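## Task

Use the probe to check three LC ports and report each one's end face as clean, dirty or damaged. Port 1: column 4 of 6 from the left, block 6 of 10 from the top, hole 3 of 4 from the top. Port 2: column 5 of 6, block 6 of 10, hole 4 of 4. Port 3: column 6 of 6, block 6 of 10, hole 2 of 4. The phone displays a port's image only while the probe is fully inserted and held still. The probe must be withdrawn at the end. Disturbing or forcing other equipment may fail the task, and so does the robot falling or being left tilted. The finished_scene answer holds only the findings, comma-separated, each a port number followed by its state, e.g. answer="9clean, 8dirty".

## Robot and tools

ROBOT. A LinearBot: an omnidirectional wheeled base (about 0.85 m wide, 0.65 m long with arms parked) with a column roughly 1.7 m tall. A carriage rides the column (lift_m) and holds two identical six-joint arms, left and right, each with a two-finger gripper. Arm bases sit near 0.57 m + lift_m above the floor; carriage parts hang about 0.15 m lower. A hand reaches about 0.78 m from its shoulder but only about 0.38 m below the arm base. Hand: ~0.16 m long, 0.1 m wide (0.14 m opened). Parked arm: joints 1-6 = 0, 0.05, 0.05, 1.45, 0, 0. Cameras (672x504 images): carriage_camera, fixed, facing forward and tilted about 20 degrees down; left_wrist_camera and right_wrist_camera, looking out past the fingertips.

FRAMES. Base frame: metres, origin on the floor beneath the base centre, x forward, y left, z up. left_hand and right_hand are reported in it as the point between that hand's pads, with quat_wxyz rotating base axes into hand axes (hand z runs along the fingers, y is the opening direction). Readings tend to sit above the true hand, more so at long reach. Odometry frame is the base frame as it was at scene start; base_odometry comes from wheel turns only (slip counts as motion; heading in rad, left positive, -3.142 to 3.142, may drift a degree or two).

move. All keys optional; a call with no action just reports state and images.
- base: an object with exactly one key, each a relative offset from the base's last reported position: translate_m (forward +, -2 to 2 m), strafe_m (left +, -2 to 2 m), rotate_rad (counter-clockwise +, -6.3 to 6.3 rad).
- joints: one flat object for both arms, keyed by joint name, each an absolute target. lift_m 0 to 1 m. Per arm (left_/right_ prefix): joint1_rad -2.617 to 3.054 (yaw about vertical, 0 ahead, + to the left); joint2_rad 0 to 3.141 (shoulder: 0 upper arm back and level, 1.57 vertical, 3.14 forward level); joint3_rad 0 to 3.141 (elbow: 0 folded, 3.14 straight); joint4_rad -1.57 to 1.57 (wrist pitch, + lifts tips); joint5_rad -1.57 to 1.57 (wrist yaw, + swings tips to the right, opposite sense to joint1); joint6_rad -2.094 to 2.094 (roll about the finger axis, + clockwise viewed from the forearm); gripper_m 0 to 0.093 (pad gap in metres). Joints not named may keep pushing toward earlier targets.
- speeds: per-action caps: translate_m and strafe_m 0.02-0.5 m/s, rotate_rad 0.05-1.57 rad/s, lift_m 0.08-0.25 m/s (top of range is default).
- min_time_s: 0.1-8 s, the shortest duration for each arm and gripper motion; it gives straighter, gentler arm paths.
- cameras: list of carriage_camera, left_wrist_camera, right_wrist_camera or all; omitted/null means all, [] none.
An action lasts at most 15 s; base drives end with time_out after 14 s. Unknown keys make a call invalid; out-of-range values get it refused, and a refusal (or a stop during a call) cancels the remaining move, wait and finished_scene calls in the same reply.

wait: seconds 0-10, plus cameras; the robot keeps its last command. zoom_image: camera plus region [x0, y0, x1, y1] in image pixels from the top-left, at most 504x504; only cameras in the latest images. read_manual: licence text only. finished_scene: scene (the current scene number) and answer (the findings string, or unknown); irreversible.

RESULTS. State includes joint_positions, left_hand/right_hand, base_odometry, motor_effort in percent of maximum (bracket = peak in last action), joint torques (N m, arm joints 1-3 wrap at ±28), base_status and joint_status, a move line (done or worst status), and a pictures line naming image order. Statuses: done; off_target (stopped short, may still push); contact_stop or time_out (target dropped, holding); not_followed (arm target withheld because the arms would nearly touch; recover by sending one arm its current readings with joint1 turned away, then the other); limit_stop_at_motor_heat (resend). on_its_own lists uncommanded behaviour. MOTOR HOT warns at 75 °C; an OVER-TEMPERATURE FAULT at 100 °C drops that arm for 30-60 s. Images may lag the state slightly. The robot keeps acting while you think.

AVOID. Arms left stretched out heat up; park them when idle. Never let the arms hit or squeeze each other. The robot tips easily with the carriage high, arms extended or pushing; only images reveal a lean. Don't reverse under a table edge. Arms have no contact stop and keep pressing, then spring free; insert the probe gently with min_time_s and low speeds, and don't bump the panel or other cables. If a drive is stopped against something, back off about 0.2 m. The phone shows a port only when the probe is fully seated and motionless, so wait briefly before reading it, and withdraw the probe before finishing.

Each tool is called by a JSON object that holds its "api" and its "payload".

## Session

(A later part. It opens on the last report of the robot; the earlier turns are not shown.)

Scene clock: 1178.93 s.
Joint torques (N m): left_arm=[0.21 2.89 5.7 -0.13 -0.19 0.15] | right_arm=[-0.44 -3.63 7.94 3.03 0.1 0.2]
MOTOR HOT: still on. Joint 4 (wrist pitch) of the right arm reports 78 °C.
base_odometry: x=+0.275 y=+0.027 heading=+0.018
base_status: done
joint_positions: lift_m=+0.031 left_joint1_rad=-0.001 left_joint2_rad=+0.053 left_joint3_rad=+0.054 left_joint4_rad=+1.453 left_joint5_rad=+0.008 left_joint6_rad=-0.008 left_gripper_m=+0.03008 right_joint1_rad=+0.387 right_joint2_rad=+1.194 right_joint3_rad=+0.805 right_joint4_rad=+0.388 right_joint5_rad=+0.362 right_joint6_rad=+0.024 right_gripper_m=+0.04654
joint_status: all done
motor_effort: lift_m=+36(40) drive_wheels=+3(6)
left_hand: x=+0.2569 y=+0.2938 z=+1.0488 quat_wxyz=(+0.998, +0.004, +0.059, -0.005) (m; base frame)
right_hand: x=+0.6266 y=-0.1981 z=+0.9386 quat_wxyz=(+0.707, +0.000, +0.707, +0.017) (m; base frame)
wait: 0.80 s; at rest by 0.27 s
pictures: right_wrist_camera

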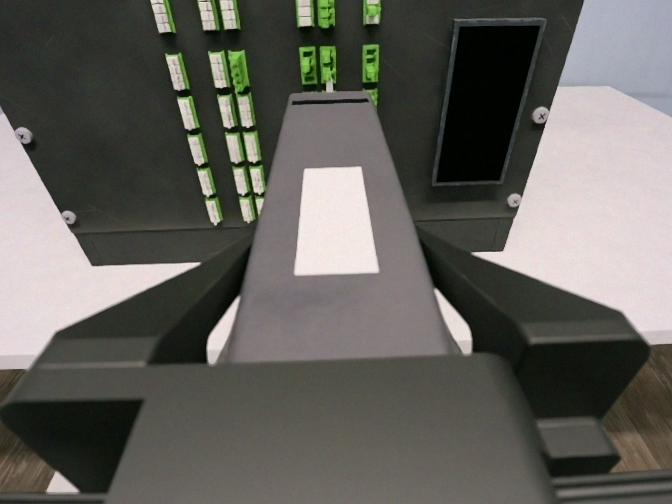

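{"api": "move", "payload": {"base": {"strafe_m":0.0011}, "joints": {"lift_m":0.0318}, "speeds": {"strafe_m":0.02}, "cameras": []}}

{"api": "wait", "payload": {"seconds": 0.8, "cameras": ["right_wrist_camera"]}}

{"api": "zoom_image", "payload": {"camera": "right_wrist_camera", "region": [304, 62, 344, 102]}}

Scene clock: 1188.37 s.
Joint torques (N m): left_arm=[0.13 2.89 5.63 -0.12 -0.18 0.14] | right_arm=[-0.4 -3.73 7.87 3.09 0.09 0.18]
move: done
MOTOR HOT: still on. Joint 4 (wrist pitch) of the right arm reports 80 °C.
base_odometry: x=+0.275 y=+0.028 heading=+0.018
base_status: done
joint_positions: lift_m=+0.031 left_joint1_rad=-0.001 left_joint2_rad=+0.053 left_joint3_rad=+0.054 left_joint4_rad=+1.453 left_joint5_rad=+0.008 left_joint6_rad=-0.008 left_gripper_m=+0.03008 right_joint1_rad=+0.387 right_joint2_rad=+1.194 right_joint3_rad=+0.805 right_joint4_rad=+0.388 right_joint5_rad=+0.361 right_joint6_rad=+0.024 right_gripper_m=+0.04654
joint_status: all done
motor_effort: lift_m=+37(40) drive_wheels=+3(5)
left_hand: x=+0.2569 y=+0.2939 z=+1.0493 quat_wxyz=(+0.998, +0.004, +0.059, -0.005) (m; base frame)
right_hand: x=+0.6266 y=-0.1980 z=+0.9390 quat_wxyz=(+0.707, -0.001, +0.707, +0.017) (m; base frame)
pictures: none
No camera images: "cameras" was empty.

Scene clock: 1189.17 s.
Joint torques (N m): left_arm=[0.2 2.91 5.67 -0.12 -0.2 0.14] | right_arm=[-0.31 -3.67 8.01 3.1 0.09 0.19]
MOTOR HOT: still on. Joint 4 (wrist pitch) of the right arm reports 80 °C.
base_odometry: x=+0.275 y=+0.028 heading=+0.018
base_status: done
joint_positions: lift_m=+0.031 left_joint1_rad=-0.001 left_joint2_rad=+0.053 left_joint3_rad=+0.054 left_joint4_rad=+1.453 left_joint5_rad=+0.008 left_joint6_rad=-0.008 left_gripper_m=+0.03008 right_joint1_rad=+0.387 right_joint2_rad=+1.194 right_joint3_rad=+0.805 right_joint4_rad=+0.388 right_joint5_rad=+0.361 right_joint6_rad=+0.024 right_gripper_m=+0.04654
joint_status: all done
motor_effort: lift_m=+38(40) drive_wheels=+3(5)
left_hand: x=+0.2569 y=+0.2939 z=+1.0493 quat_wxyz=(+0.998, +0.004, +0.059, -0.005) (m; base frame)
right_hand: x=+0.6266 y=-0.1980 z=+0.9390 quat_wxyz=(+0.707, -0.001, +0.707, +0.017) (m; base frame)
wait: 0.80 s; at rest by 0.27 s
pictures: right_wrist_camera

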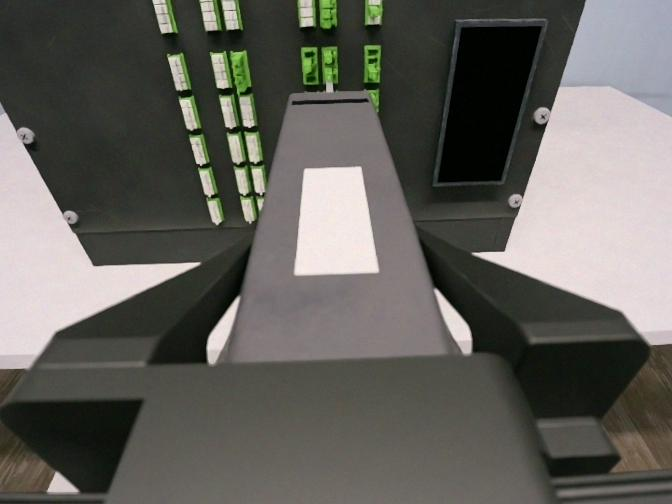

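Scaled by 12.600.

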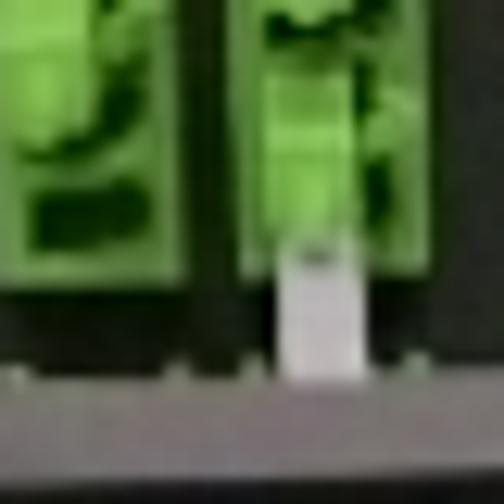

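{"api": "move", "payload": {"base": {"translate_m":0.0035}, "joints": {"right_joint5_rad":0.3605}, "speeds": {"translate_m":0.02}, "cameras": []}}

{"api": "wait", "payload": {"seconds": 0.8, "cameras": ["right_wrist_camera"]}}

{"api": "zoom_image", "payload": {"camera": "right_wrist_camera", "region": [304, 62, 344, 102]}}

Scene clock: 1195.00 s.
Joint torques (N m): left_arm=[0.2 2.92 5.72 -0.13 -0.21 0.14] | right_arm=[-0.53 -3.58 7.83 3.08 0.07 0.19]
move: done
MOTOR HOT: still on. Joint 4 (wrist pitch) of the right arm reports 80 °C.
base_odometry: x=+0.278 y=+0.028 heading=+0.017
base_status: done
joint_positions: lift_m=+0.031 left_joint1_rad=-0.001 left_joint2_rad=+0.053 left_joint3_rad=+0.054 left_joint4_rad=+1.453 left_joint5_rad=+0.008 left_joint6_rad=-0.008 left_gripper_m=+0.03008 right_joint1_rad=+0.387 right_joint2_rad=+1.194 right_joint3_rad=+0.805 right_joint4_rad=+0.388 right_joint5_rad=+0.361 right_joint6_rad=+0.024 right_gripper_m=+0.04654
joint_status: all done
motor_effort: lift_m=+38(39) drive_wheels=+5(10)
left_hand: x=+0.2569 y=+0.2939 z=+1.0493 quat_wxyz=(+0.998, +0.004, +0.059, -0.005) (m; base frame)
right_hand: x=+0.6266 y=-0.1980 z=+0.9390 quat_wxyz=(+0.707, -0.001, +0.707, +0.017) (m; base frame)
pictures: none
No camera images: "cameras" was empty.

Scene clock: 1195.80 s.
Joint torques (N m): left_arm=[0.13 2.92 5.63 -0.11 -0.19 0.13] | right_arm=[-0.4 -3.64 7.88 3.1 0.05 0.19]
MOTOR HOT: still on. Joint 4 (wrist pitch) of the right arm reports 80 °C.
base_odometry: x=+0.278 y=+0.028 heading=+0.017
base_status: done
joint_positions: lift_m=+0.031 left_joint1_rad=-0.001 left_joint2_rad=+0.053 left_joint3_rad=+0.054 left_joint4_rad=+1.453 left_joint5_rad=+0.008 left_joint6_rad=-0.008 left_gripper_m=+0.03008 right_joint1_rad=+0.387 right_joint2_rad=+1.194 right_joint3_rad=+0.805 right_joint4_rad=+0.388 right_joint5_rad=+0.361 right_joint6_rad=+0.024 right_gripper_m=+0.04654
joint_status: all done
motor_effort: lift_m=+38(39) drive_wheels=+6(10)
left_hand: x=+0.2569 y=+0.2939 z=+1.0493 quat_wxyz=(+0.998, +0.004, +0.059, -0.005) (m; base frame)
right_hand: x=+0.6266 y=-0.1980 z=+0.9390 quat_wxyz=(+0.707, -0.001, +0.707, +0.017) (m; base frame)
wait: 0.80 s; at rest by 0.27 s
pictures: right_wrist_camera

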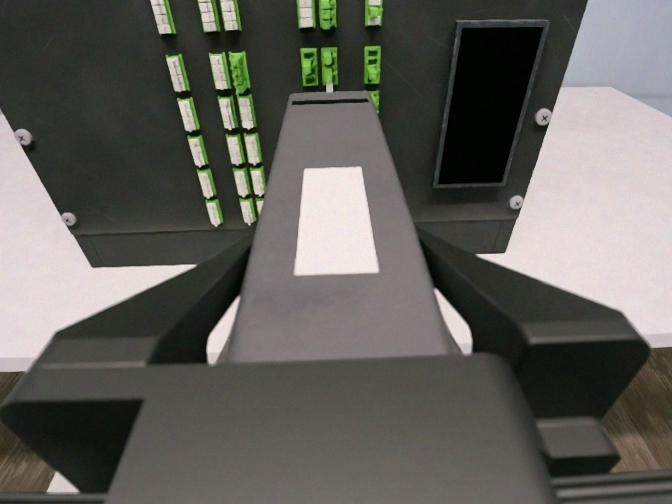

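Scaled by 12.600.

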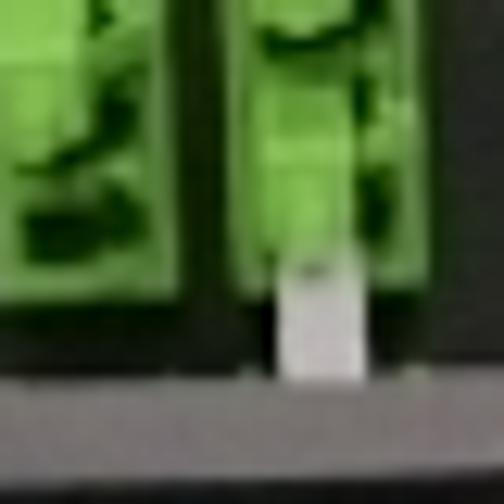

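{"api": "move", "payload": {"base": {"translate_m":-0.0015}, "joints": {"lift_m":0.0323}, "speeds": {"translate_m":0.02}, "cameras": []}}

{"api": "move", "payload": {"base": {"translate_m":0.003}, "speeds": {"translate_m":0.02}, "cameras": []}}

{"api": "wait", "payload": {"seconds": 0.8, "cameras": ["right_wrist_camera"]}}

{"api": "zoom_image", "payload": {"camera": "right_wrist_camera", "region": [304, 62, 344, 102]}}

Scene clock: 1208.00 s.
Joint torques (N m): left_arm=[0.14 2.91 5.65 -0.13 -0.21 0.14] | right_arm=[-0.38 -3.63 8.18 3.11 0.09 0.19]
move: done
MOTOR HOT: still on. Joint 4 (wrist pitch) of the right arm reports 82 °C.
base_odometry: x=+0.277 y=+0.028 heading=+0.017
base_status: done
joint_positions: lift_m=+0.032 left_joint1_rad=-0.001 left_joint2_rad=+0.053 left_joint3_rad=+0.054 left_joint4_rad=+1.454 left_joint5_rad=+0.008 left_joint6_rad=-0.008 left_gripper_m=+0.03008 right_joint1_rad=+0.387 right_joint2_rad=+1.194 right_joint3_rad=+0.805 right_joint4_rad=+0.386 right_joint5_rad=+0.361 right_joint6_rad=+0.024 right_gripper_m=+0.04654
joint_status: all done
motor_effort: lift_m=+38(39) drive_wheels=+1(11)
left_hand: x=+0.2565 y=+0.2939 z=+1.0499 quat_wxyz=(+0.998, +0.004, +0.058, -0.005) (m; base frame)
right_hand: x=+0.6266 y=-0.1979 z=+0.9390 quat_wxyz=(+0.706, -0.001, +0.708, +0.017) (m; base frame)
pictures: none
No camera images: "cameras" was empty.

Scene clock: 1208.73 s.
Joint torques (N m): left_arm=[0.18 2.96 5.63 -0.13 -0.19 0.15] | right_arm=[-0.46 -3.7 8.01 3.13 0.04 0.18]
move: done
MOTOR HOT: still on. Joint 4 (wrist pitch) of the right arm reports 82 °C.
base_odometry: x=+0.280 y=+0.028 heading=+0.016
base_status: done
joint_positions: lift_m=+0.032 left_joint1_rad=-0.001 left_joint2_rad=+0.053 left_joint3_rad=+0.054 left_joint4_rad=+1.454 left_joint5_rad=+0.008 left_joint6_rad=-0.008 left_gripper_m=+0.03008 right_joint1_rad=+0.387 right_joint2_rad=+1.194 right_joint3_rad=+0.805 right_joint4_rad=+0.386 right_joint5_rad=+0.361 right_joint6_rad=+0.024 right_gripper_m=+0.04654
joint_status: not commanded
motor_effort: lift_m=+38(39) drive_wheels=+5(11)
left_hand: x=+0.2566 y=+0.2939 z=+1.0499 quat_wxyz=(+0.998, +0.004, +0.058, -0.005) (m; base frame)
right_hand: x=+0.6266 y=-0.1979 z=+0.9391 quat_wxyz=(+0.706, -0.001, +0.708, +0.017) (m; base frame)
pictures: none
No camera images: "cameras" was empty.

Scene clock: 1209.53 s.
Joint torques (N m): left_arm=[0.18 2.88 5.63 -0.13 -0.19 0.14] | right_arm=[-0.46 -3.62 7.76 3.09 0.08 0.18]
MOTOR HOT: still on. Joint 4 (wrist pitch) of the right arm reports 82 °C.
base_odometry: x=+0.280 y=+0.028 heading=+0.016
base_status: done
joint_positions: lift_m=+0.032 left_joint1_rad=-0.001 left_joint2_rad=+0.053 left_joint3_rad=+0.054 left_joint4_rad=+1.454 left_joint5_rad=+0.008 left_joint6_rad=-0.008 left_gripper_m=+0.03008 right_joint1_rad=+0.387 right_joint2_rad=+1.194 right_joint3_rad=+0.805 right_joint4_rad=+0.386 right_joint5_rad=+0.361 right_joint6_rad=+0.024 right_gripper_m=+0.04654
joint_status: not commanded
motor_effort: lift_m=+38(39) drive_wheels=+5(11)
left_hand: x=+0.2566 y=+0.2939 z=+1.0499 quat_wxyz=(+0.998, +0.004, +0.058, -0.005) (m; base frame)
right_hand: x=+0.6266 y=-0.1979 z=+0.9391 quat_wxyz=(+0.706, -0.001, +0.708, +0.017) (m; base frame)
wait: 0.80 s; at rest by 0.27 s
pictures: right_wrist_camera

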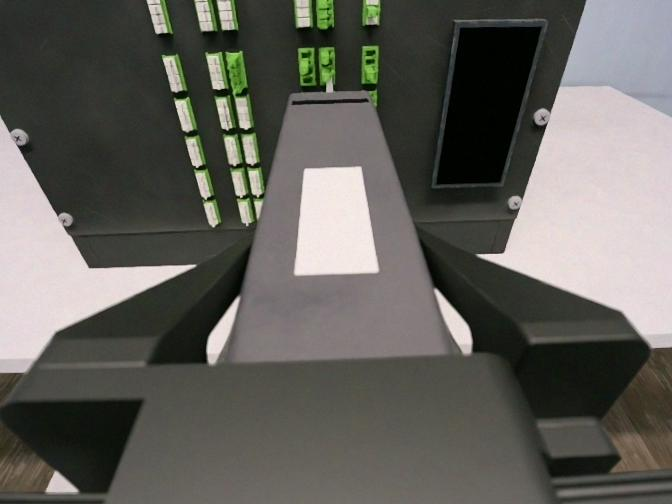

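Scaled by 12.600.

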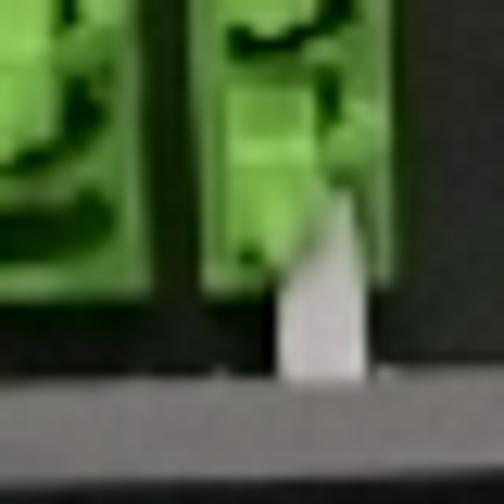

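{"api": "move", "payload": {"base": {"translate_m":-0.007}, "joints": {"lift_m":0.0286}, "speeds": {"translate_m":0.03}, "cameras": []}}

{"api": "move", "payload": {"joints": {"right_joint4_rad":0.459}, "cameras": []}}

{"api": "wait", "payload": {"seconds": 0.8, "cameras": ["right_wrist_camera"]}}

{"api": "zoom_image", "payload": {"camera": "right_wrist_camera", "region": [304, 62, 344, 102]}}

Scene clock: 1227.77 s.
Joint torques (N m): left_arm=[0.14 2.78 5.87 -0.12 -0.2 0.12] | right_arm=[-0.4 -3.67 7.99 3.06 0.1 0.19]
move: done
MOTOR HOT: still on. Joint 4 (wrist pitch) of the right arm reports 84 °C.
base_odometry: x=+0.273 y=+0.028 heading=+0.016
base_status: done
joint_positions: lift_m=+0.029 left_joint1_rad=-0.001 left_joint2_rad=+0.053 left_joint3_rad=+0.052 left_joint4_rad=+1.453 left_joint5_rad=+0.008 left_joint6_rad=-0.008 left_gripper_m=+0.03008 right_joint1_rad=+0.387 right_joint2_rad=+1.196 right_joint3_rad=+0.805 right_joint4_rad=+0.389 right_joint5_rad=+0.360 right_joint6_rad=+0.024 right_gripper_m=+0.04654
joint_status: all done
motor_effort: lift_m=+25(28) drive_wheels=-3(11)
left_hand: x=+0.2572 y=+0.2939 z=+1.0466 quat_wxyz=(+0.998, +0.004, +0.059, -0.005) (m; base frame)
right_hand: x=+0.6270 y=-0.1976 z=+0.9362 quat_wxyz=(+0.706, -0.001, +0.708, +0.018) (m; base frame)
pictures: none
No camera images: "cameras" was empty.

Scene clock: 1228.10 s.
Joint torques (N m): left_arm=[0.16 2.95 5.83 -0.13 -0.18 0.14] | right_arm=[-0.43 -3.78 7.9 3.13 0.07 0.19]
move: off_target
MOTOR HOT: still on. Joint 4 (wrist pitch) of the right arm reports 84 °C.
base_odometry: x=+0.273 y=+0.028 heading=+0.016
base_status: not commanded
joint_positions: lift_m=+0.029 left_joint1_rad=-0.001 left_joint2_rad=+0.053 left_joint3_rad=+0.052 left_joint4_rad=+1.453 left_joint5_rad=+0.008 left_joint6_rad=-0.008 left_gripper_m=+0.03008 right_joint1_rad=+0.387 right_joint2_rad=+1.196 right_joint3_rad=+0.805 right_joint4_rad=+0.391 right_joint5_rad=+0.360 right_joint6_rad=+0.024 right_gripper_m=+0.04654
joint_status: right_joint4_rad off_target (ended at +0.390, target +0.459)
motor_effort: lift_m=+25(25) drive_wheels=-3(3)
left_hand: x=+0.2572 y=+0.2939 z=+1.0466 quat_wxyz=(+0.998, +0.004, +0.059, -0.005) (m; base frame)
right_hand: x=+0.6270 y=-0.1976 z=+0.9367 quat_wxyz=(+0.707, -0.001, +0.707, +0.018) (m; base frame)
pictures: none
No camera images: "cameras" was empty.

Scene clock: 1228.90 s.
Joint torques (N m): left_arm=[0.2 2.91 5.91 -0.13 -0.19 0.14] | right_arm=[-0.38 -3.86 7.98 3.13 0.09 0.18]
MOTOR HOT: still on. Joint 4 (wrist pitch) of the right arm reports 84 °C.
base_odometry: x=+0.273 y=+0.028 heading=+0.016
base_status: not commanded
joint_positions: lift_m=+0.029 left_joint1_rad=-0.001 left_joint2_rad=+0.053 left_joint3_rad=+0.052 left_joint4_rad=+1.453 left_joint5_rad=+0.008 left_joint6_rad=-0.008 left_gripper_m=+0.03008 right_joint1_rad=+0.387 right_joint2_rad=+1.196 right_joint3_rad=+0.805 right_joint4_rad=+0.391 right_joint5_rad=+0.360 right_joint6_rad=+0.024 right_gripper_m=+0.04654
joint_status: right_joint4_rad off_target (ended at +0.390, target +0.459)
motor_effort: lift_m=+24(25) drive_wheels=-3(3)
left_hand: x=+0.2572 y=+0.2939 z=+1.0466 quat_wxyz=(+0.998, +0.004, +0.059, -0.005) (m; base frame)
right_hand: x=+0.6270 y=-0.1976 z=+0.9367 quat_wxyz=(+0.707, -0.001, +0.707, +0.018) (m; base frame)
wait: 0.80 s; at rest by 0.27 s
pictures: right_wrist_camera

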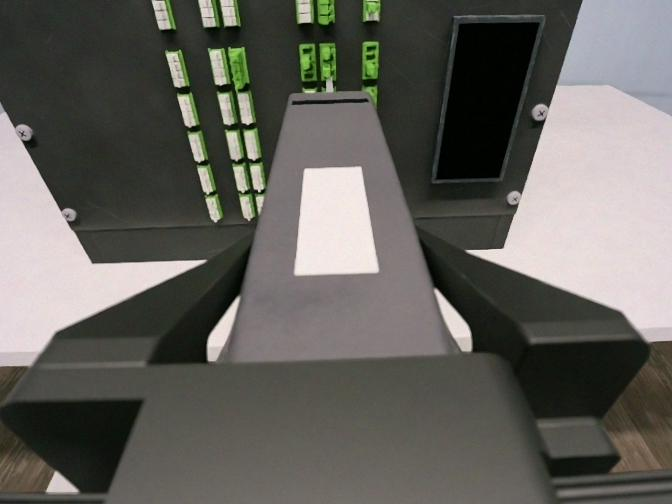

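Scaled by 12.600.

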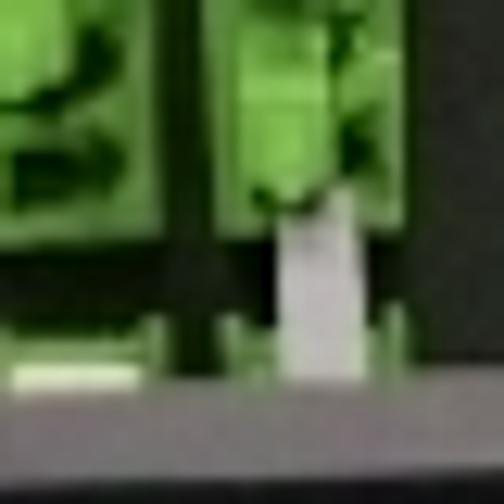

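{"api": "move", "payload": {"joints": {"left_joint1_rad":0,"left_joint2_rad":1.8,"left_joint3_rad":1.64,"left_joint4_rad":0.05,"left_joint5_rad":1.3,"left_joint6_rad":0}, "min_time_s": 4, "cameras": ["left_wrist_camera"]}}

Scene clock: 1259.13 s.
Joint torques (N m): left_arm=[0.17 -7.88 12.15 1.48 0.18 0.15] | right_arm=[-0.39 -3.86 7.99 3.12 0.08 0.18]
move: done
MOTOR HOT: still on. Joint 4 (wrist pitch) of the right arm reports 81 °C.
base_odometry: x=+0.273 y=+0.028 heading=+0.016
base_status: not commanded
joint_positions: lift_m=+0.029 left_joint1_rad=-0.001 left_joint2_rad=+1.792 left_joint3_rad=+1.599 left_joint4_rad=+0.056 left_joint5_rad=+1.282 left_joint6_rad=-0.008 left_gripper_m=+0.03008 right_joint1_rad=+0.387 right_joint2_rad=+1.196 right_joint3_rad=+0.805 right_joint4_rad=+0.391 right_joint5_rad=+0.360 right_joint6_rad=+0.024 right_gripper_m=+0.04654
joint_status: all done
motor_effort: lift_m=+25(26) drive_wheels=-3(3)
left_hand: x=+0.6784 y=+0.1303 z=+0.9814 quat_wxyz=(+0.525, +0.391, +0.606, -0.453) (m; base frame)
right_hand: x=+0.6270 y=-0.1976 z=+0.9367 quat_wxyz=(+0.707, -0.001, +0.707, +0.018) (m; base frame)
pictures: left_wrist_camera

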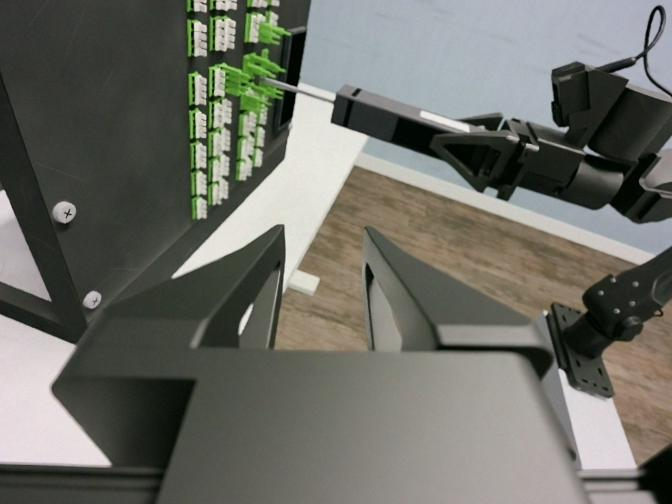

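{"api": "zoom_image", "payload": {"camera": "left_wrist_camera", "region": [205, 35, 295, 125]}}

{"api": "zoom_image", "payload": {"camera": "left_wrist_camera", "region": [235, 55, 285, 105]}}

Scaled by 5.600.

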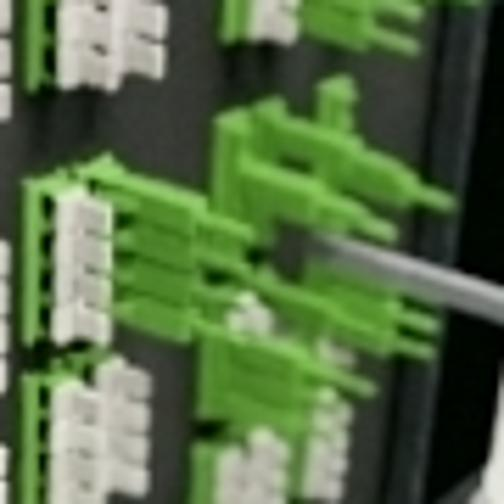

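Scaled by 10.080.

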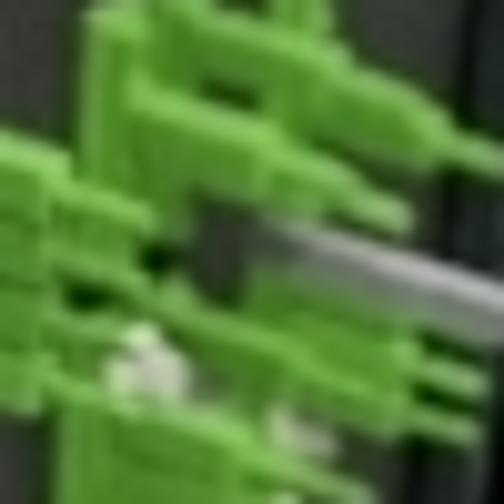

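{"api": "move", "payload": {"joints": {"left_joint1_rad":0,"left_joint2_rad":0.05,"left_joint3_rad":0.05,"left_joint4_rad":1.45,"left_joint5_rad":0,"left_joint6_rad":0}, "min_time_s": 4, "cameras": []}}

{"api": "move", "payload": {"base": {"strafe_m":0.0009}, "speeds": {"strafe_m":0.02}, "cameras": []}}

{"api": "wait", "payload": {"seconds": 0.8, "cameras": ["right_wrist_camera"]}}

{"api": "zoom_image", "payload": {"camera": "right_wrist_camera", "region": [304, 62, 344, 102]}}

Scene clock: 1312.93 s.
Joint torques (N m): left_arm=[0.16 2.54 5.18 0.07 -0.27 0.14] | right_arm=[-0.39 -3.81 8.06 3.14 0.09 0.19]
move: done
MOTOR HOT: still on. Joint 4 (wrist pitch) of the right arm reports 81 °C.
base_odometry: x=+0.273 y=+0.028 heading=+0.016
base_status: not commanded
joint_positions: lift_m=+0.029 left_joint1_rad=-0.001 left_joint2_rad=+0.057 left_joint3_rad=+0.059 left_joint4_rad=+1.434 left_joint5_rad=+0.018 left_joint6_rad=-0.008 left_gripper_m=+0.03008 right_joint1_rad=+0.387 right_joint2_rad=+1.196 right_joint3_rad=+0.805 right_joint4_rad=+0.391 right_joint5_rad=+0.360 right_joint6_rad=+0.024 right_gripper_m=+0.04654
joint_status: all done
motor_effort: lift_m=+25(25) drive_wheels=-3(4)
left_hand: x=+0.2612 y=+0.2922 z=+1.0477 quat_wxyz=(+0.998, +0.009, +0.068, -0.005) (m; base frame)
right_hand: x=+0.6270 y=-0.1976 z=+0.9368 quat_wxyz=(+0.707, -0.001, +0.707, +0.018) (m; base frame)
pictures: none
No camera images: "cameras" was empty.

Scene clock: 1313.37 s.
Joint torques (N m): left_arm=[0.28 2.63 5.19 0.1 -0.32 0.15] | right_arm=[-0.44 -3.82 7.95 3.16 0.1 0.19]
move: done
MOTOR HOT: still on. Joint 4 (wrist pitch) of the right arm reports 81 °C.
base_odometry: x=+0.273 y=+0.029 heading=+0.016
base_status: done
joint_positions: lift_m=+0.029 left_joint1_rad=-0.001 left_joint2_rad=+0.057 left_joint3_rad=+0.059 left_joint4_rad=+1.435 left_joint5_rad=+0.015 left_joint6_rad=-0.008 left_gripper_m=+0.03008 right_joint1_rad=+0.386 right_joint2_rad=+1.196 right_joint3_rad=+0.805 right_joint4_rad=+0.391 right_joint5_rad=+0.360 right_joint6_rad=+0.024 right_gripper_m=+0.04654
joint_status: not commanded
motor_effort: lift_m=+25(25) drive_wheels=-2(4)
left_hand: x=+0.2609 y=+0.2926 z=+1.0478 quat_wxyz=(+0.998, +0.007, +0.067, -0.005) (m; base frame)
right_hand: x=+0.6270 y=-0.1977 z=+0.9368 quat_wxyz=(+0.707, -0.001, +0.707, +0.018) (m; base frame)
pictures: none
No camera images: "cameras" was empty.

Scene clock: 1314.17 s.
Joint torques (N m): left_arm=[0.13 2.54 5.2 0.06 -0.28 0.13] | right_arm=[-0.38 -3.85 8.02 3.13 0.08 0.19]
MOTOR HOT: still on. Joint 4 (wrist pitch) of the right arm reports 81 °C.
base_odometry: x=+0.273 y=+0.029 heading=+0.016
base_status: done
joint_positions: lift_m=+0.029 left_joint1_rad=-0.001 left_joint2_rad=+0.057 left_joint3_rad=+0.059 left_joint4_rad=+1.436 left_joint5_rad=+0.015 left_joint6_rad=-0.008 left_gripper_m=+0.03008 right_joint1_rad=+0.386 right_joint2_rad=+1.196 right_joint3_rad=+0.805 right_joint4_rad=+0.391 right_joint5_rad=+0.360 right_joint6_rad=+0.024 right_gripper_m=+0.04654
joint_status: not commanded
motor_effort: lift_m=+24(25) drive_wheels=-2(4)
left_hand: x=+0.2607 y=+0.2926 z=+1.0478 quat_wxyz=(+0.998, +0.007, +0.067, -0.005) (m; base frame)
right_hand: x=+0.6270 y=-0.1977 z=+0.9368 quat_wxyz=(+0.707, -0.001, +0.707, +0.018) (m; base frame)
wait: 0.80 s; at rest by 0.27 s
pictures: right_wrist_camera

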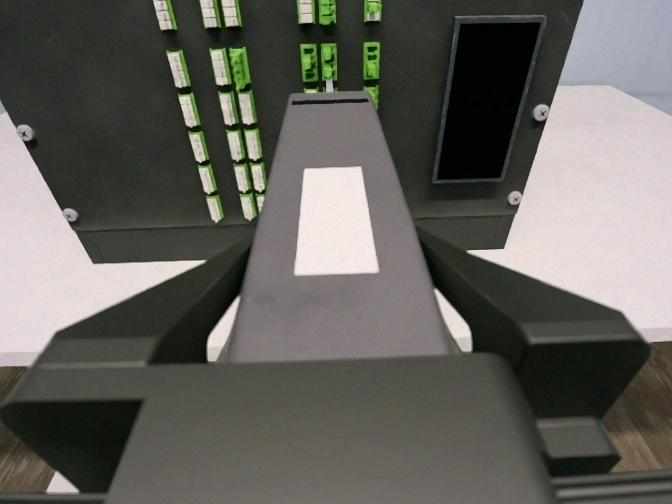

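Scaled by 12.600.

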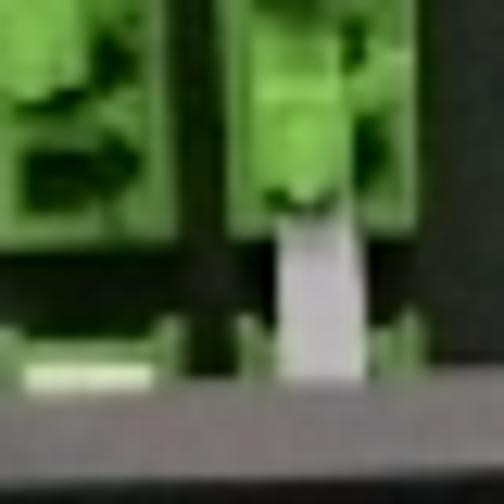

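{"api": "move", "payload": {"base": {"strafe_m":0.0009}, "joints": {"lift_m":0.0318}, "speeds": {"strafe_m":0.02}, "cameras": []}}

{"api": "wait", "payload": {"seconds": 0.8, "cameras": ["right_wrist_camera"]}}

{"api": "zoom_image", "payload": {"camera": "right_wrist_camera", "region": [304, 62, 344, 102]}}

Scene clock: 1344.83 s.
Joint torques (N m): left_arm=[0.23 2.78 5.39 0.1 -0.27 0.14] | right_arm=[-0.53 -3.74 8.08 3.08 0.05 0.2]
move: done
MOTOR HOT: still on. Joint 4 (wrist pitch) of the right arm reports 81 °C.
base_odometry: x=+0.273 y=+0.029 heading=+0.016
base_status: done
joint_positions: lift_m=+0.031 left_joint1_rad=-0.001 left_joint2_rad=+0.055 left_joint3_rad=+0.057 left_joint4_rad=+1.438 left_joint5_rad=+0.015 left_joint6_rad=-0.008 left_gripper_m=+0.03008 right_joint1_rad=+0.386 right_joint2_rad=+1.196 right_joint3_rad=+0.805 right_joint4_rad=+0.390 right_joint5_rad=+0.360 right_joint6_rad=+0.024 right_gripper_m=+0.04654
joint_status: all done
motor_effort: lift_m=+36(42) drive_wheels=-4(4)
left_hand: x=+0.2602 y=+0.2928 z=+1.0498 quat_wxyz=(+0.998, +0.007, +0.066, -0.005) (m; base frame)
right_hand: x=+0.6270 y=-0.1978 z=+0.9389 quat_wxyz=(+0.707, -0.001, +0.707, +0.018) (m; base frame)
pictures: none
No camera images: "cameras" was empty.

Scene clock: 1345.63 s.
Joint torques (N m): left_arm=[0.14 2.69 5.35 0.04 -0.26 0.12] | right_arm=[-0.24 -3.86 7.95 3.15 0.09 0.2]
MOTOR HOT: still on. Joint 4 (wrist pitch) of the right arm reports 82 °C.
base_odometry: x=+0.273 y=+0.029 heading=+0.016
base_status: done
joint_positions: lift_m=+0.031 left_joint1_rad=-0.001 left_joint2_rad=+0.055 left_joint3_rad=+0.057 left_joint4_rad=+1.438 left_joint5_rad=+0.015 left_joint6_rad=-0.008 left_gripper_m=+0.03008 right_joint1_rad=+0.386 right_joint2_rad=+1.196 right_joint3_rad=+0.805 right_joint4_rad=+0.390 right_joint5_rad=+0.360 right_joint6_rad=+0.024 right_gripper_m=+0.04654
joint_status: all done
motor_effort: lift_m=+36(42) drive_wheels=-4(4)
left_hand: x=+0.2602 y=+0.2928 z=+1.0498 quat_wxyz=(+0.998, +0.007, +0.066, -0.005) (m; base frame)
right_hand: x=+0.6270 y=-0.1978 z=+0.9389 quat_wxyz=(+0.707, -0.001, +0.707, +0.018) (m; base frame)
wait: 0.80 s; at rest by 0.27 s
pictures: right_wrist_camera

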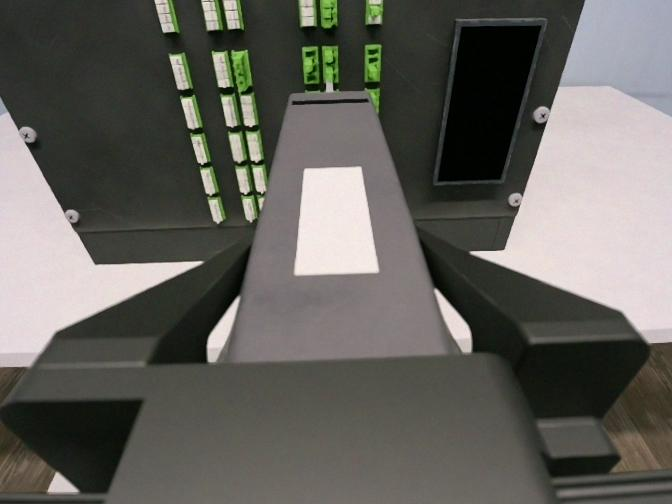

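Scaled by 12.600.

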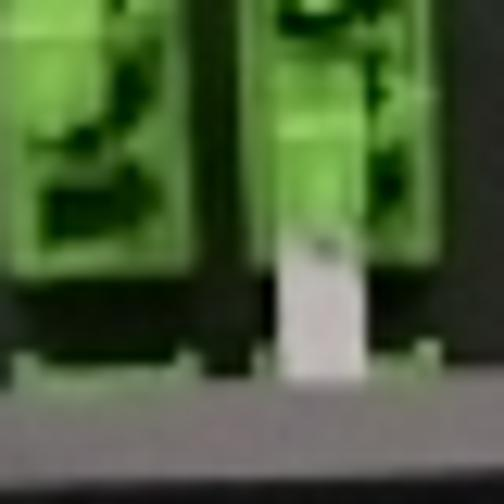

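{"api": "move", "payload": {"joints": {"lift_m":0.0325}, "base": {"translate_m":0.0035}, "speeds": {"translate_m":0.02}, "cameras": []}}

{"api": "wait", "payload": {"seconds": 0.8, "cameras": ["right_wrist_camera"]}}

{"api": "zoom_image", "payload": {"camera": "right_wrist_camera", "region": [304, 62, 344, 102]}}

Scene clock: 1357.97 s.
Joint torques (N m): left_arm=[0.16 2.77 5.29 0.02 -0.25 0.14] | right_arm=[-0.35 -3.88 7.98 3.14 0.07 0.18]
move: done
MOTOR HOT: still on. Joint 4 (wrist pitch) of the right arm reports 82 °C.
base_odometry: x=+0.276 y=+0.029 heading=+0.015
base_status: done
joint_positions: lift_m=+0.032 left_joint1_rad=-0.001 left_joint2_rad=+0.055 left_joint3_rad=+0.057 left_joint4_rad=+1.440 left_joint5_rad=+0.015 left_joint6_rad=-0.008 left_gripper_m=+0.03008 right_joint1_rad=+0.386 right_joint2_rad=+1.196 right_joint3_rad=+0.805 right_joint4_rad=+0.389 right_joint5_rad=+0.361 right_joint6_rad=+0.024 right_gripper_m=+0.04654
joint_status: all done
motor_effort: lift_m=+38(41) drive_wheels=+5(10)
left_hand: x=+0.2594 y=+0.2928 z=+1.0505 quat_wxyz=(+0.998, +0.007, +0.064, -0.005) (m; base frame)
right_hand: x=+0.6270 y=-0.1979 z=+0.9394 quat_wxyz=(+0.707, -0.001, +0.707, +0.017) (m; base frame)
pictures: none
No camera images: "cameras" was empty.

Scene clock: 1358.77 s.
Joint torques (N m): left_arm=[0.18 2.76 5.37 0.01 -0.26 0.14] | right_arm=[-0.35 -3.82 8.02 3.14 0.07 0.19]
MOTOR HOT: still on. Joint 4 (wrist pitch) of the right arm reports 82 °C.
base_odometry: x=+0.276 y=+0.029 heading=+0.015
base_status: done
joint_positions: lift_m=+0.032 left_joint1_rad=-0.001 left_joint2_rad=+0.055 left_joint3_rad=+0.057 left_joint4_rad=+1.440 left_joint5_rad=+0.015 left_joint6_rad=-0.008 left_gripper_m=+0.03008 right_joint1_rad=+0.386 right_joint2_rad=+1.196 right_joint3_rad=+0.805 right_joint4_rad=+0.389 right_joint5_rad=+0.361 right_joint6_rad=+0.024 right_gripper_m=+0.04654
joint_status: all done
motor_effort: lift_m=+38(41) drive_wheels=+5(10)
left_hand: x=+0.2594 y=+0.2928 z=+1.0505 quat_wxyz=(+0.998, +0.007, +0.064, -0.005) (m; base frame)
right_hand: x=+0.6270 y=-0.1979 z=+0.9394 quat_wxyz=(+0.707, -0.001, +0.707, +0.017) (m; base frame)
wait: 0.80 s; at rest by 0.27 s
pictures: right_wrist_camera

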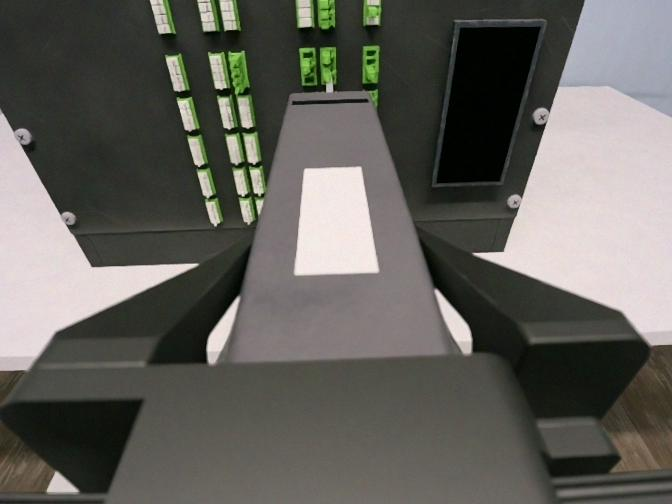

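Scaled by 12.600.

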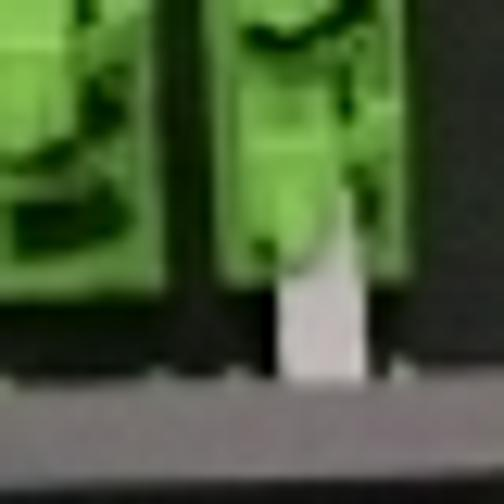

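{"api": "move", "payload": {"base": {"strafe_m":0.001}, "joints": {"lift_m":0.0328}, "speeds": {"strafe_m":0.02}, "cameras": []}}

{"api": "wait", "payload": {"seconds": 0.8, "cameras": ["right_wrist_camera"]}}

{"api": "zoom_image", "payload": {"camera": "right_wrist_camera", "region": [304, 62, 344, 102]}}

Scene clock: 1370.20 s.
Joint torques (N m): left_arm=[0.02 2.76 5.37 0.01 -0.22 0.14] | right_arm=[-0.35 -3.85 8.05 3.15 0.04 0.18]
move: done
MOTOR HOT: still on. Joint 4 (wrist pitch) of the right arm reports 83 °C.
base_odometry: x=+0.276 y=+0.030 heading=+0.014
base_status: done
joint_positions: lift_m=+0.032 left_joint1_rad=-0.001 left_joint2_rad=+0.055 left_joint3_rad=+0.057 left_joint4_rad=+1.441 left_joint5_rad=+0.014 left_joint6_rad=-0.008 left_gripper_m=+0.03008 right_joint1_rad=+0.386 right_joint2_rad=+1.196 right_joint3_rad=+0.805 right_joint4_rad=+0.389 right_joint5_rad=+0.360 right_joint6_rad=+0.024 right_gripper_m=+0.04654
joint_status: all done
motor_effort: lift_m=+38(40) drive_wheels=+3(6)
left_hand: x=+0.2593 y=+0.2929 z=+1.0508 quat_wxyz=(+0.998, +0.007, +0.064, -0.005) (m; base frame)
right_hand: x=+0.6270 y=-0.1977 z=+0.9396 quat_wxyz=(+0.707, -0.001, +0.707, +0.018) (m; base frame)
pictures: none
No camera images: "cameras" was empty.

Scene clock: 1371.00 s.
Joint torques (N m): left_arm=[0.17 2.76 5.34 0.02 -0.27 0.13] | right_arm=[-0.38 -3.85 8.03 3.14 0.05 0.2]
MOTOR HOT: still on. Joint 4 (wrist pitch) of the right arm reports 83 °C.
base_odometry: x=+0.276 y=+0.030 heading=+0.014
base_status: done
joint_positions: lift_m=+0.032 left_joint1_rad=-0.001 left_joint2_rad=+0.055 left_joint3_rad=+0.057 left_joint4_rad=+1.441 left_joint5_rad=+0.014 left_joint6_rad=-0.008 left_gripper_m=+0.03008 right_joint1_rad=+0.386 right_joint2_rad=+1.196 right_joint3_rad=+0.805 right_joint4_rad=+0.389 right_joint5_rad=+0.360 right_joint6_rad=+0.024 right_gripper_m=+0.04654
joint_status: all done
motor_effort: lift_m=+38(40) drive_wheels=+2(6)
left_hand: x=+0.2593 y=+0.2929 z=+1.0508 quat_wxyz=(+0.998, +0.007, +0.064, -0.005) (m; base frame)
right_hand: x=+0.6270 y=-0.1977 z=+0.9396 quat_wxyz=(+0.707, -0.001, +0.707, +0.018) (m; base frame)
wait: 0.80 s; at rest by 0.27 s
pictures: right_wrist_camera

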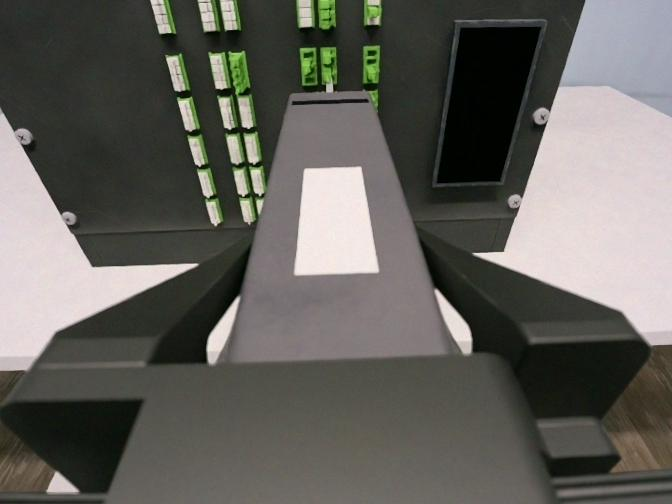

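Scaled by 12.600.

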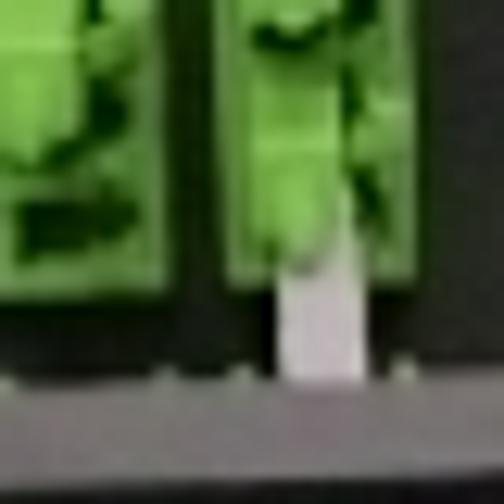

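{"api": "move", "payload": {"joints": {"right_joint5_rad":0.356}, "cameras": []}}

{"api": "move", "payload": {"base": {"strafe_m":0.0005}, "speeds": {"strafe_m":0.02}, "cameras": []}}

{"api": "wait", "payload": {"seconds": 0.8, "cameras": ["right_wrist_camera"]}}

{"api": "zoom_image", "payload": {"camera": "right_wrist_camera", "region": [304, 62, 344, 102]}}

Scene clock: 1379.77 s.
Joint torques (N m): left_arm=[0.14 2.73 5.39 0.02 -0.26 0.14] | right_arm=[-0.36 -3.86 8.03 3.13 0.05 0.19]
move: done
MOTOR HOT: still on. Joint 4 (wrist pitch) of the right arm reports 84 °C.
base_odometry: x=+0.276 y=+0.030 heading=+0.014
base_status: not commanded
joint_positions: lift_m=+0.032 left_joint1_rad=-0.001 left_joint2_rad=+0.055 left_joint3_rad=+0.057 left_joint4_rad=+1.441 left_joint5_rad=+0.014 left_joint6_rad=-0.008 left_gripper_m=+0.03008 right_joint1_rad=+0.386 right_joint2_rad=+1.196 right_joint3_rad=+0.805 right_joint4_rad=+0.389 right_joint5_rad=+0.360 right_joint6_rad=+0.024 right_gripper_m=+0.04654
joint_status: all done
motor_effort: lift_m=+38(39) drive_wheels=+3(3)
left_hand: x=+0.2593 y=+0.2929 z=+1.0508 quat_wxyz=(+0.998, +0.007, +0.064, -0.005) (m; base frame)
right_hand: x=+0.6270 y=-0.1977 z=+0.9396 quat_wxyz=(+0.707, -0.001, +0.707, +0.018) (m; base frame)
pictures: none
No camera images: "cameras" was empty.

Scene clock: 1380.17 s.
Joint torques (N m): left_arm=[0.13 2.71 5.31 0.02 -0.26 0.14] | right_arm=[-0.39 -3.84 8.08 3.13 0.03 0.19]
move: done
MOTOR HOT: still on. Joint 4 (wrist pitch) of the right arm reports 84 °C.
base_odometry: x=+0.276 y=+0.030 heading=+0.014
base_status: done
joint_positions: lift_m=+0.032 left_joint1_rad=-0.001 left_joint2_rad=+0.055 left_joint3_rad=+0.057 left_joint4_rad=+1.441 left_joint5_rad=+0.014 left_joint6_rad=-0.008 left_gripper_m=+0.03008 right_joint1_rad=+0.386 right_joint2_rad=+1.196 right_joint3_rad=+0.805 right_joint4_rad=+0.389 right_joint5_rad=+0.360 right_joint6_rad=+0.024 right_gripper_m=+0.04654
joint_status: not commanded
motor_effort: lift_m=+39(39) drive_wheels=+3(3)
left_hand: x=+0.2593 y=+0.2929 z=+1.0508 quat_wxyz=(+0.998, +0.007, +0.064, -0.005) (m; base frame)
right_hand: x=+0.6270 y=-0.1977 z=+0.9396 quat_wxyz=(+0.707, -0.001, +0.707, +0.018) (m; base frame)
pictures: none
No camera images: "cameras" was empty.

Scene clock: 1380.97 s.
Joint torques (N m): left_arm=[0.13 2.7 5.38 0.01 -0.25 0.14] | right_arm=[-0.42 -3.82 7.99 3.15 0.04 0.19]
MOTOR HOT: still on. Joint 4 (wrist pitch) of the right arm reports 84 °C.
base_odometry: x=+0.276 y=+0.030 heading=+0.014
base_status: done
joint_positions: lift_m=+0.032 left_joint1_rad=-0.001 left_joint2_rad=+0.055 left_joint3_rad=+0.057 left_joint4_rad=+1.441 left_joint5_rad=+0.014 left_joint6_rad=-0.008 left_gripper_m=+0.03008 right_joint1_rad=+0.386 right_joint2_rad=+1.196 right_joint3_rad=+0.805 right_joint4_rad=+0.389 right_joint5_rad=+0.360 right_joint6_rad=+0.024 right_gripper_m=+0.04654
joint_status: not commanded
motor_effort: lift_m=+38(39) drive_wheels=+3(3)
left_hand: x=+0.2593 y=+0.2929 z=+1.0508 quat_wxyz=(+0.998, +0.007, +0.064, -0.005) (m; base frame)
right_hand: x=+0.6270 y=-0.1977 z=+0.9396 quat_wxyz=(+0.707, -0.001, +0.707, +0.018) (m; base frame)
wait: 0.80 s; at rest by 0.27 s
pictures: right_wrist_camera

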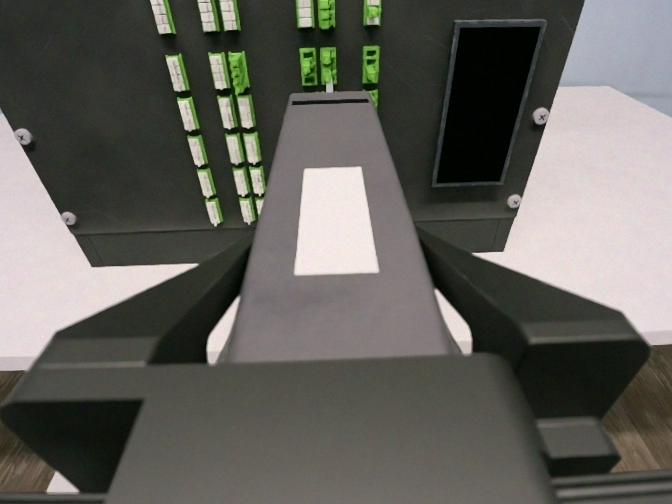

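Scaled by 12.600.

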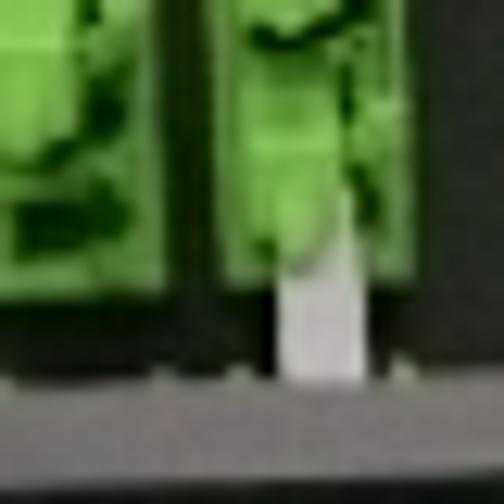

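{"api": "move", "payload": {"joints": {"right_joint5_rad":0.353}, "cameras": []}}

{"api": "wait", "payload": {"seconds": 0.8, "cameras": ["right_wrist_camera"]}}

{"api": "zoom_image", "payload": {"camera": "right_wrist_camera", "region": [304, 62, 344, 102]}}

Scene clock: 1388.53 s.
Joint torques (N m): left_arm=[0.16 2.71 5.33 0.01 -0.26 0.12] | right_arm=[-0.34 -3.85 8.03 3.14 0.01 0.19]
move: done
MOTOR HOT: still on. Joint 4 (wrist pitch) of the right arm reports 84 °C.
base_odometry: x=+0.276 y=+0.030 heading=+0.014
base_status: not commanded
joint_positions: lift_m=+0.032 left_joint1_rad=-0.001 left_joint2_rad=+0.055 left_joint3_rad=+0.057 left_joint4_rad=+1.441 left_joint5_rad=+0.014 left_joint6_rad=-0.008 left_gripper_m=+0.03008 right_joint1_rad=+0.386 right_joint2_rad=+1.196 right_joint3_rad=+0.805 right_joint4_rad=+0.389 right_joint5_rad=+0.360 right_joint6_rad=+0.024 right_gripper_m=+0.04654
joint_status: all done
motor_effort: lift_m=+38(39) drive_wheels=+3(3)
left_hand: x=+0.2593 y=+0.2929 z=+1.0508 quat_wxyz=(+0.998, +0.007, +0.064, -0.005) (m; base frame)
right_hand: x=+0.6270 y=-0.1977 z=+0.9396 quat_wxyz=(+0.707, -0.001, +0.707, +0.018) (m; base frame)
pictures: none
No camera images: "cameras" was empty.

Scene clock: 1389.33 s.
Joint torques (N m): left_arm=[0.1 2.76 5.3 0.02 -0.24 0.12] | right_arm=[-0.39 -3.85 7.99 3.14 0.01 0.19]
MOTOR HOT: still on. Joint 4 (wrist pitch) of the right arm reports 84 °C.
base_odometry: x=+0.276 y=+0.030 heading=+0.014
base_status: not commanded
joint_positions: lift_m=+0.032 left_joint1_rad=-0.001 left_joint2_rad=+0.055 left_joint3_rad=+0.057 left_joint4_rad=+1.441 left_joint5_rad=+0.014 left_joint6_rad=-0.008 left_gripper_m=+0.03008 right_joint1_rad=+0.386 right_joint2_rad=+1.196 right_joint3_rad=+0.805 right_joint4_rad=+0.389 right_joint5_rad=+0.360 right_joint6_rad=+0.024 right_gripper_m=+0.04654
joint_status: all done
motor_effort: lift_m=+39(39) drive_wheels=+3(3)
left_hand: x=+0.2593 y=+0.2929 z=+1.0508 quat_wxyz=(+0.998, +0.007, +0.064, -0.005) (m; base frame)
right_hand: x=+0.6270 y=-0.1977 z=+0.9396 quat_wxyz=(+0.707, -0.001, +0.707, +0.018) (m; base frame)
wait: 0.80 s; at rest by 0.27 s
pictures: right_wrist_camera

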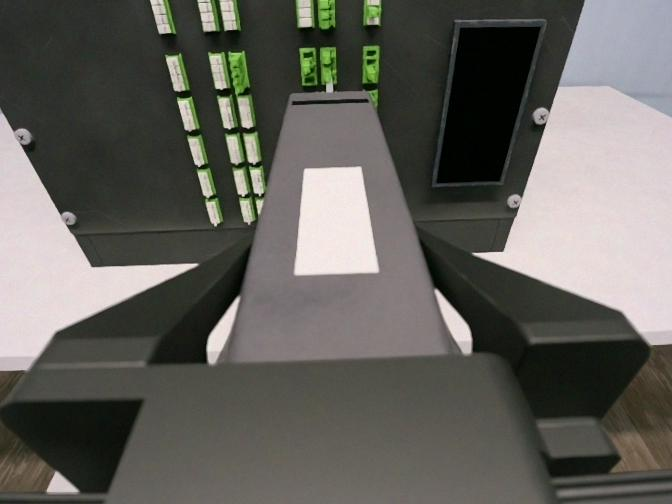

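Scaled by 12.600.

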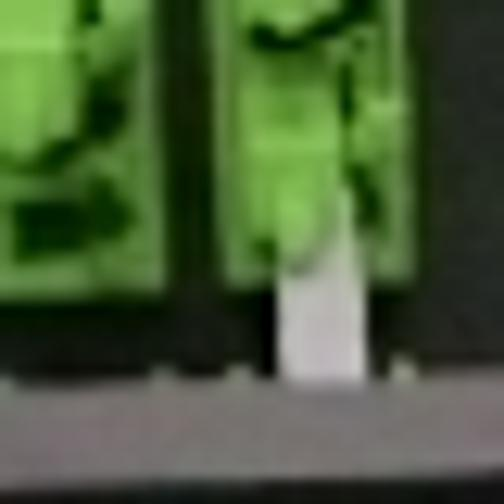

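{"api": "move", "payload": {"joints": {"right_joint5_rad":0.3475}, "cameras": []}}

{"api": "wait", "payload": {"seconds": 0.8, "cameras": ["right_wrist_camera"]}}

{"api": "zoom_image", "payload": {"camera": "right_wrist_camera", "region": [304, 62, 344, 102]}}

Scene clock: 1400.10 s.
Joint torques (N m): left_arm=[0.14 2.74 5.38 0 -0.25 0.13] | right_arm=[-0.51 -3.82 8.01 3.14 -0.01 0.19]
move: done
MOTOR HOT: still on. Joint 4 (wrist pitch) of the right arm reports 84 °C.
base_odometry: x=+0.276 y=+0.030 heading=+0.014
base_status: not commanded
joint_positions: lift_m=+0.032 left_joint1_rad=-0.001 left_joint2_rad=+0.055 left_joint3_rad=+0.057 left_joint4_rad=+1.441 left_joint5_rad=+0.014 left_joint6_rad=-0.008 left_gripper_m=+0.03008 right_joint1_rad=+0.386 right_joint2_rad=+1.196 right_joint3_rad=+0.805 right_joint4_rad=+0.389 right_joint5_rad=+0.357 right_joint6_rad=+0.024 right_gripper_m=+0.04654
joint_status: all done
motor_effort: lift_m=+38(39) drive_wheels=+3(3)
left_hand: x=+0.2593 y=+0.2929 z=+1.0508 quat_wxyz=(+0.998, +0.007, +0.064, -0.005) (m; base frame)
right_hand: x=+0.6270 y=-0.1973 z=+0.9396 quat_wxyz=(+0.707, -0.002, +0.707, +0.019) (m; base frame)
pictures: none
No camera images: "cameras" was empty.

Scene clock: 1400.90 s.
Joint torques (N m): left_arm=[0.17 2.73 5.34 0.01 -0.27 0.14] | right_arm=[-0.36 -3.84 7.99 3.14 -0.01 0.19]
MOTOR HOT: still on. Joint 4 (wrist pitch) of the right arm reports 84 °C.
base_odometry: x=+0.276 y=+0.030 heading=+0.014
base_status: not commanded
joint_positions: lift_m=+0.032 left_joint1_rad=-0.001 left_joint2_rad=+0.055 left_joint3_rad=+0.057 left_joint4_rad=+1.441 left_joint5_rad=+0.014 left_joint6_rad=-0.008 left_gripper_m=+0.03008 right_joint1_rad=+0.386 right_joint2_rad=+1.196 right_joint3_rad=+0.805 right_joint4_rad=+0.389 right_joint5_rad=+0.357 right_joint6_rad=+0.024 right_gripper_m=+0.04654
joint_status: all done
motor_effort: lift_m=+38(39) drive_wheels=+3(3)
left_hand: x=+0.2593 y=+0.2929 z=+1.0508 quat_wxyz=(+0.998, +0.007, +0.064, -0.005) (m; base frame)
right_hand: x=+0.6270 y=-0.1972 z=+0.9396 quat_wxyz=(+0.707, -0.002, +0.707, +0.019) (m; base frame)
wait: 0.80 s; at rest by 0.27 s
pictures: right_wrist_camera

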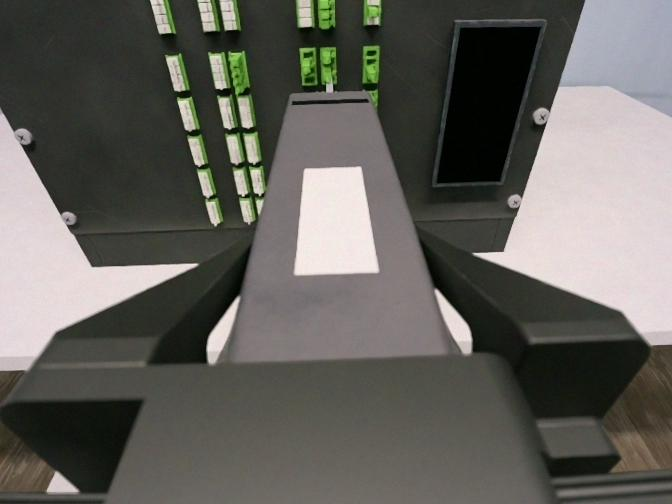

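Scaled by 12.600.

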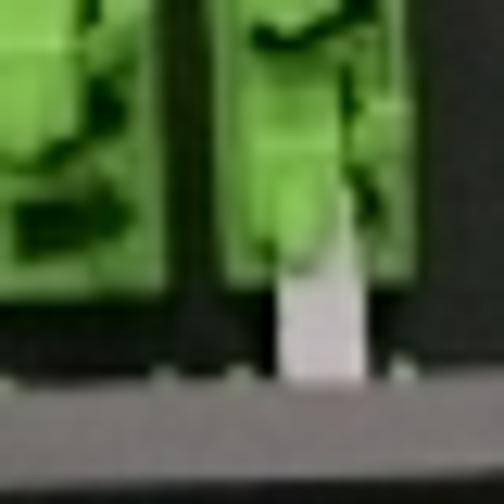

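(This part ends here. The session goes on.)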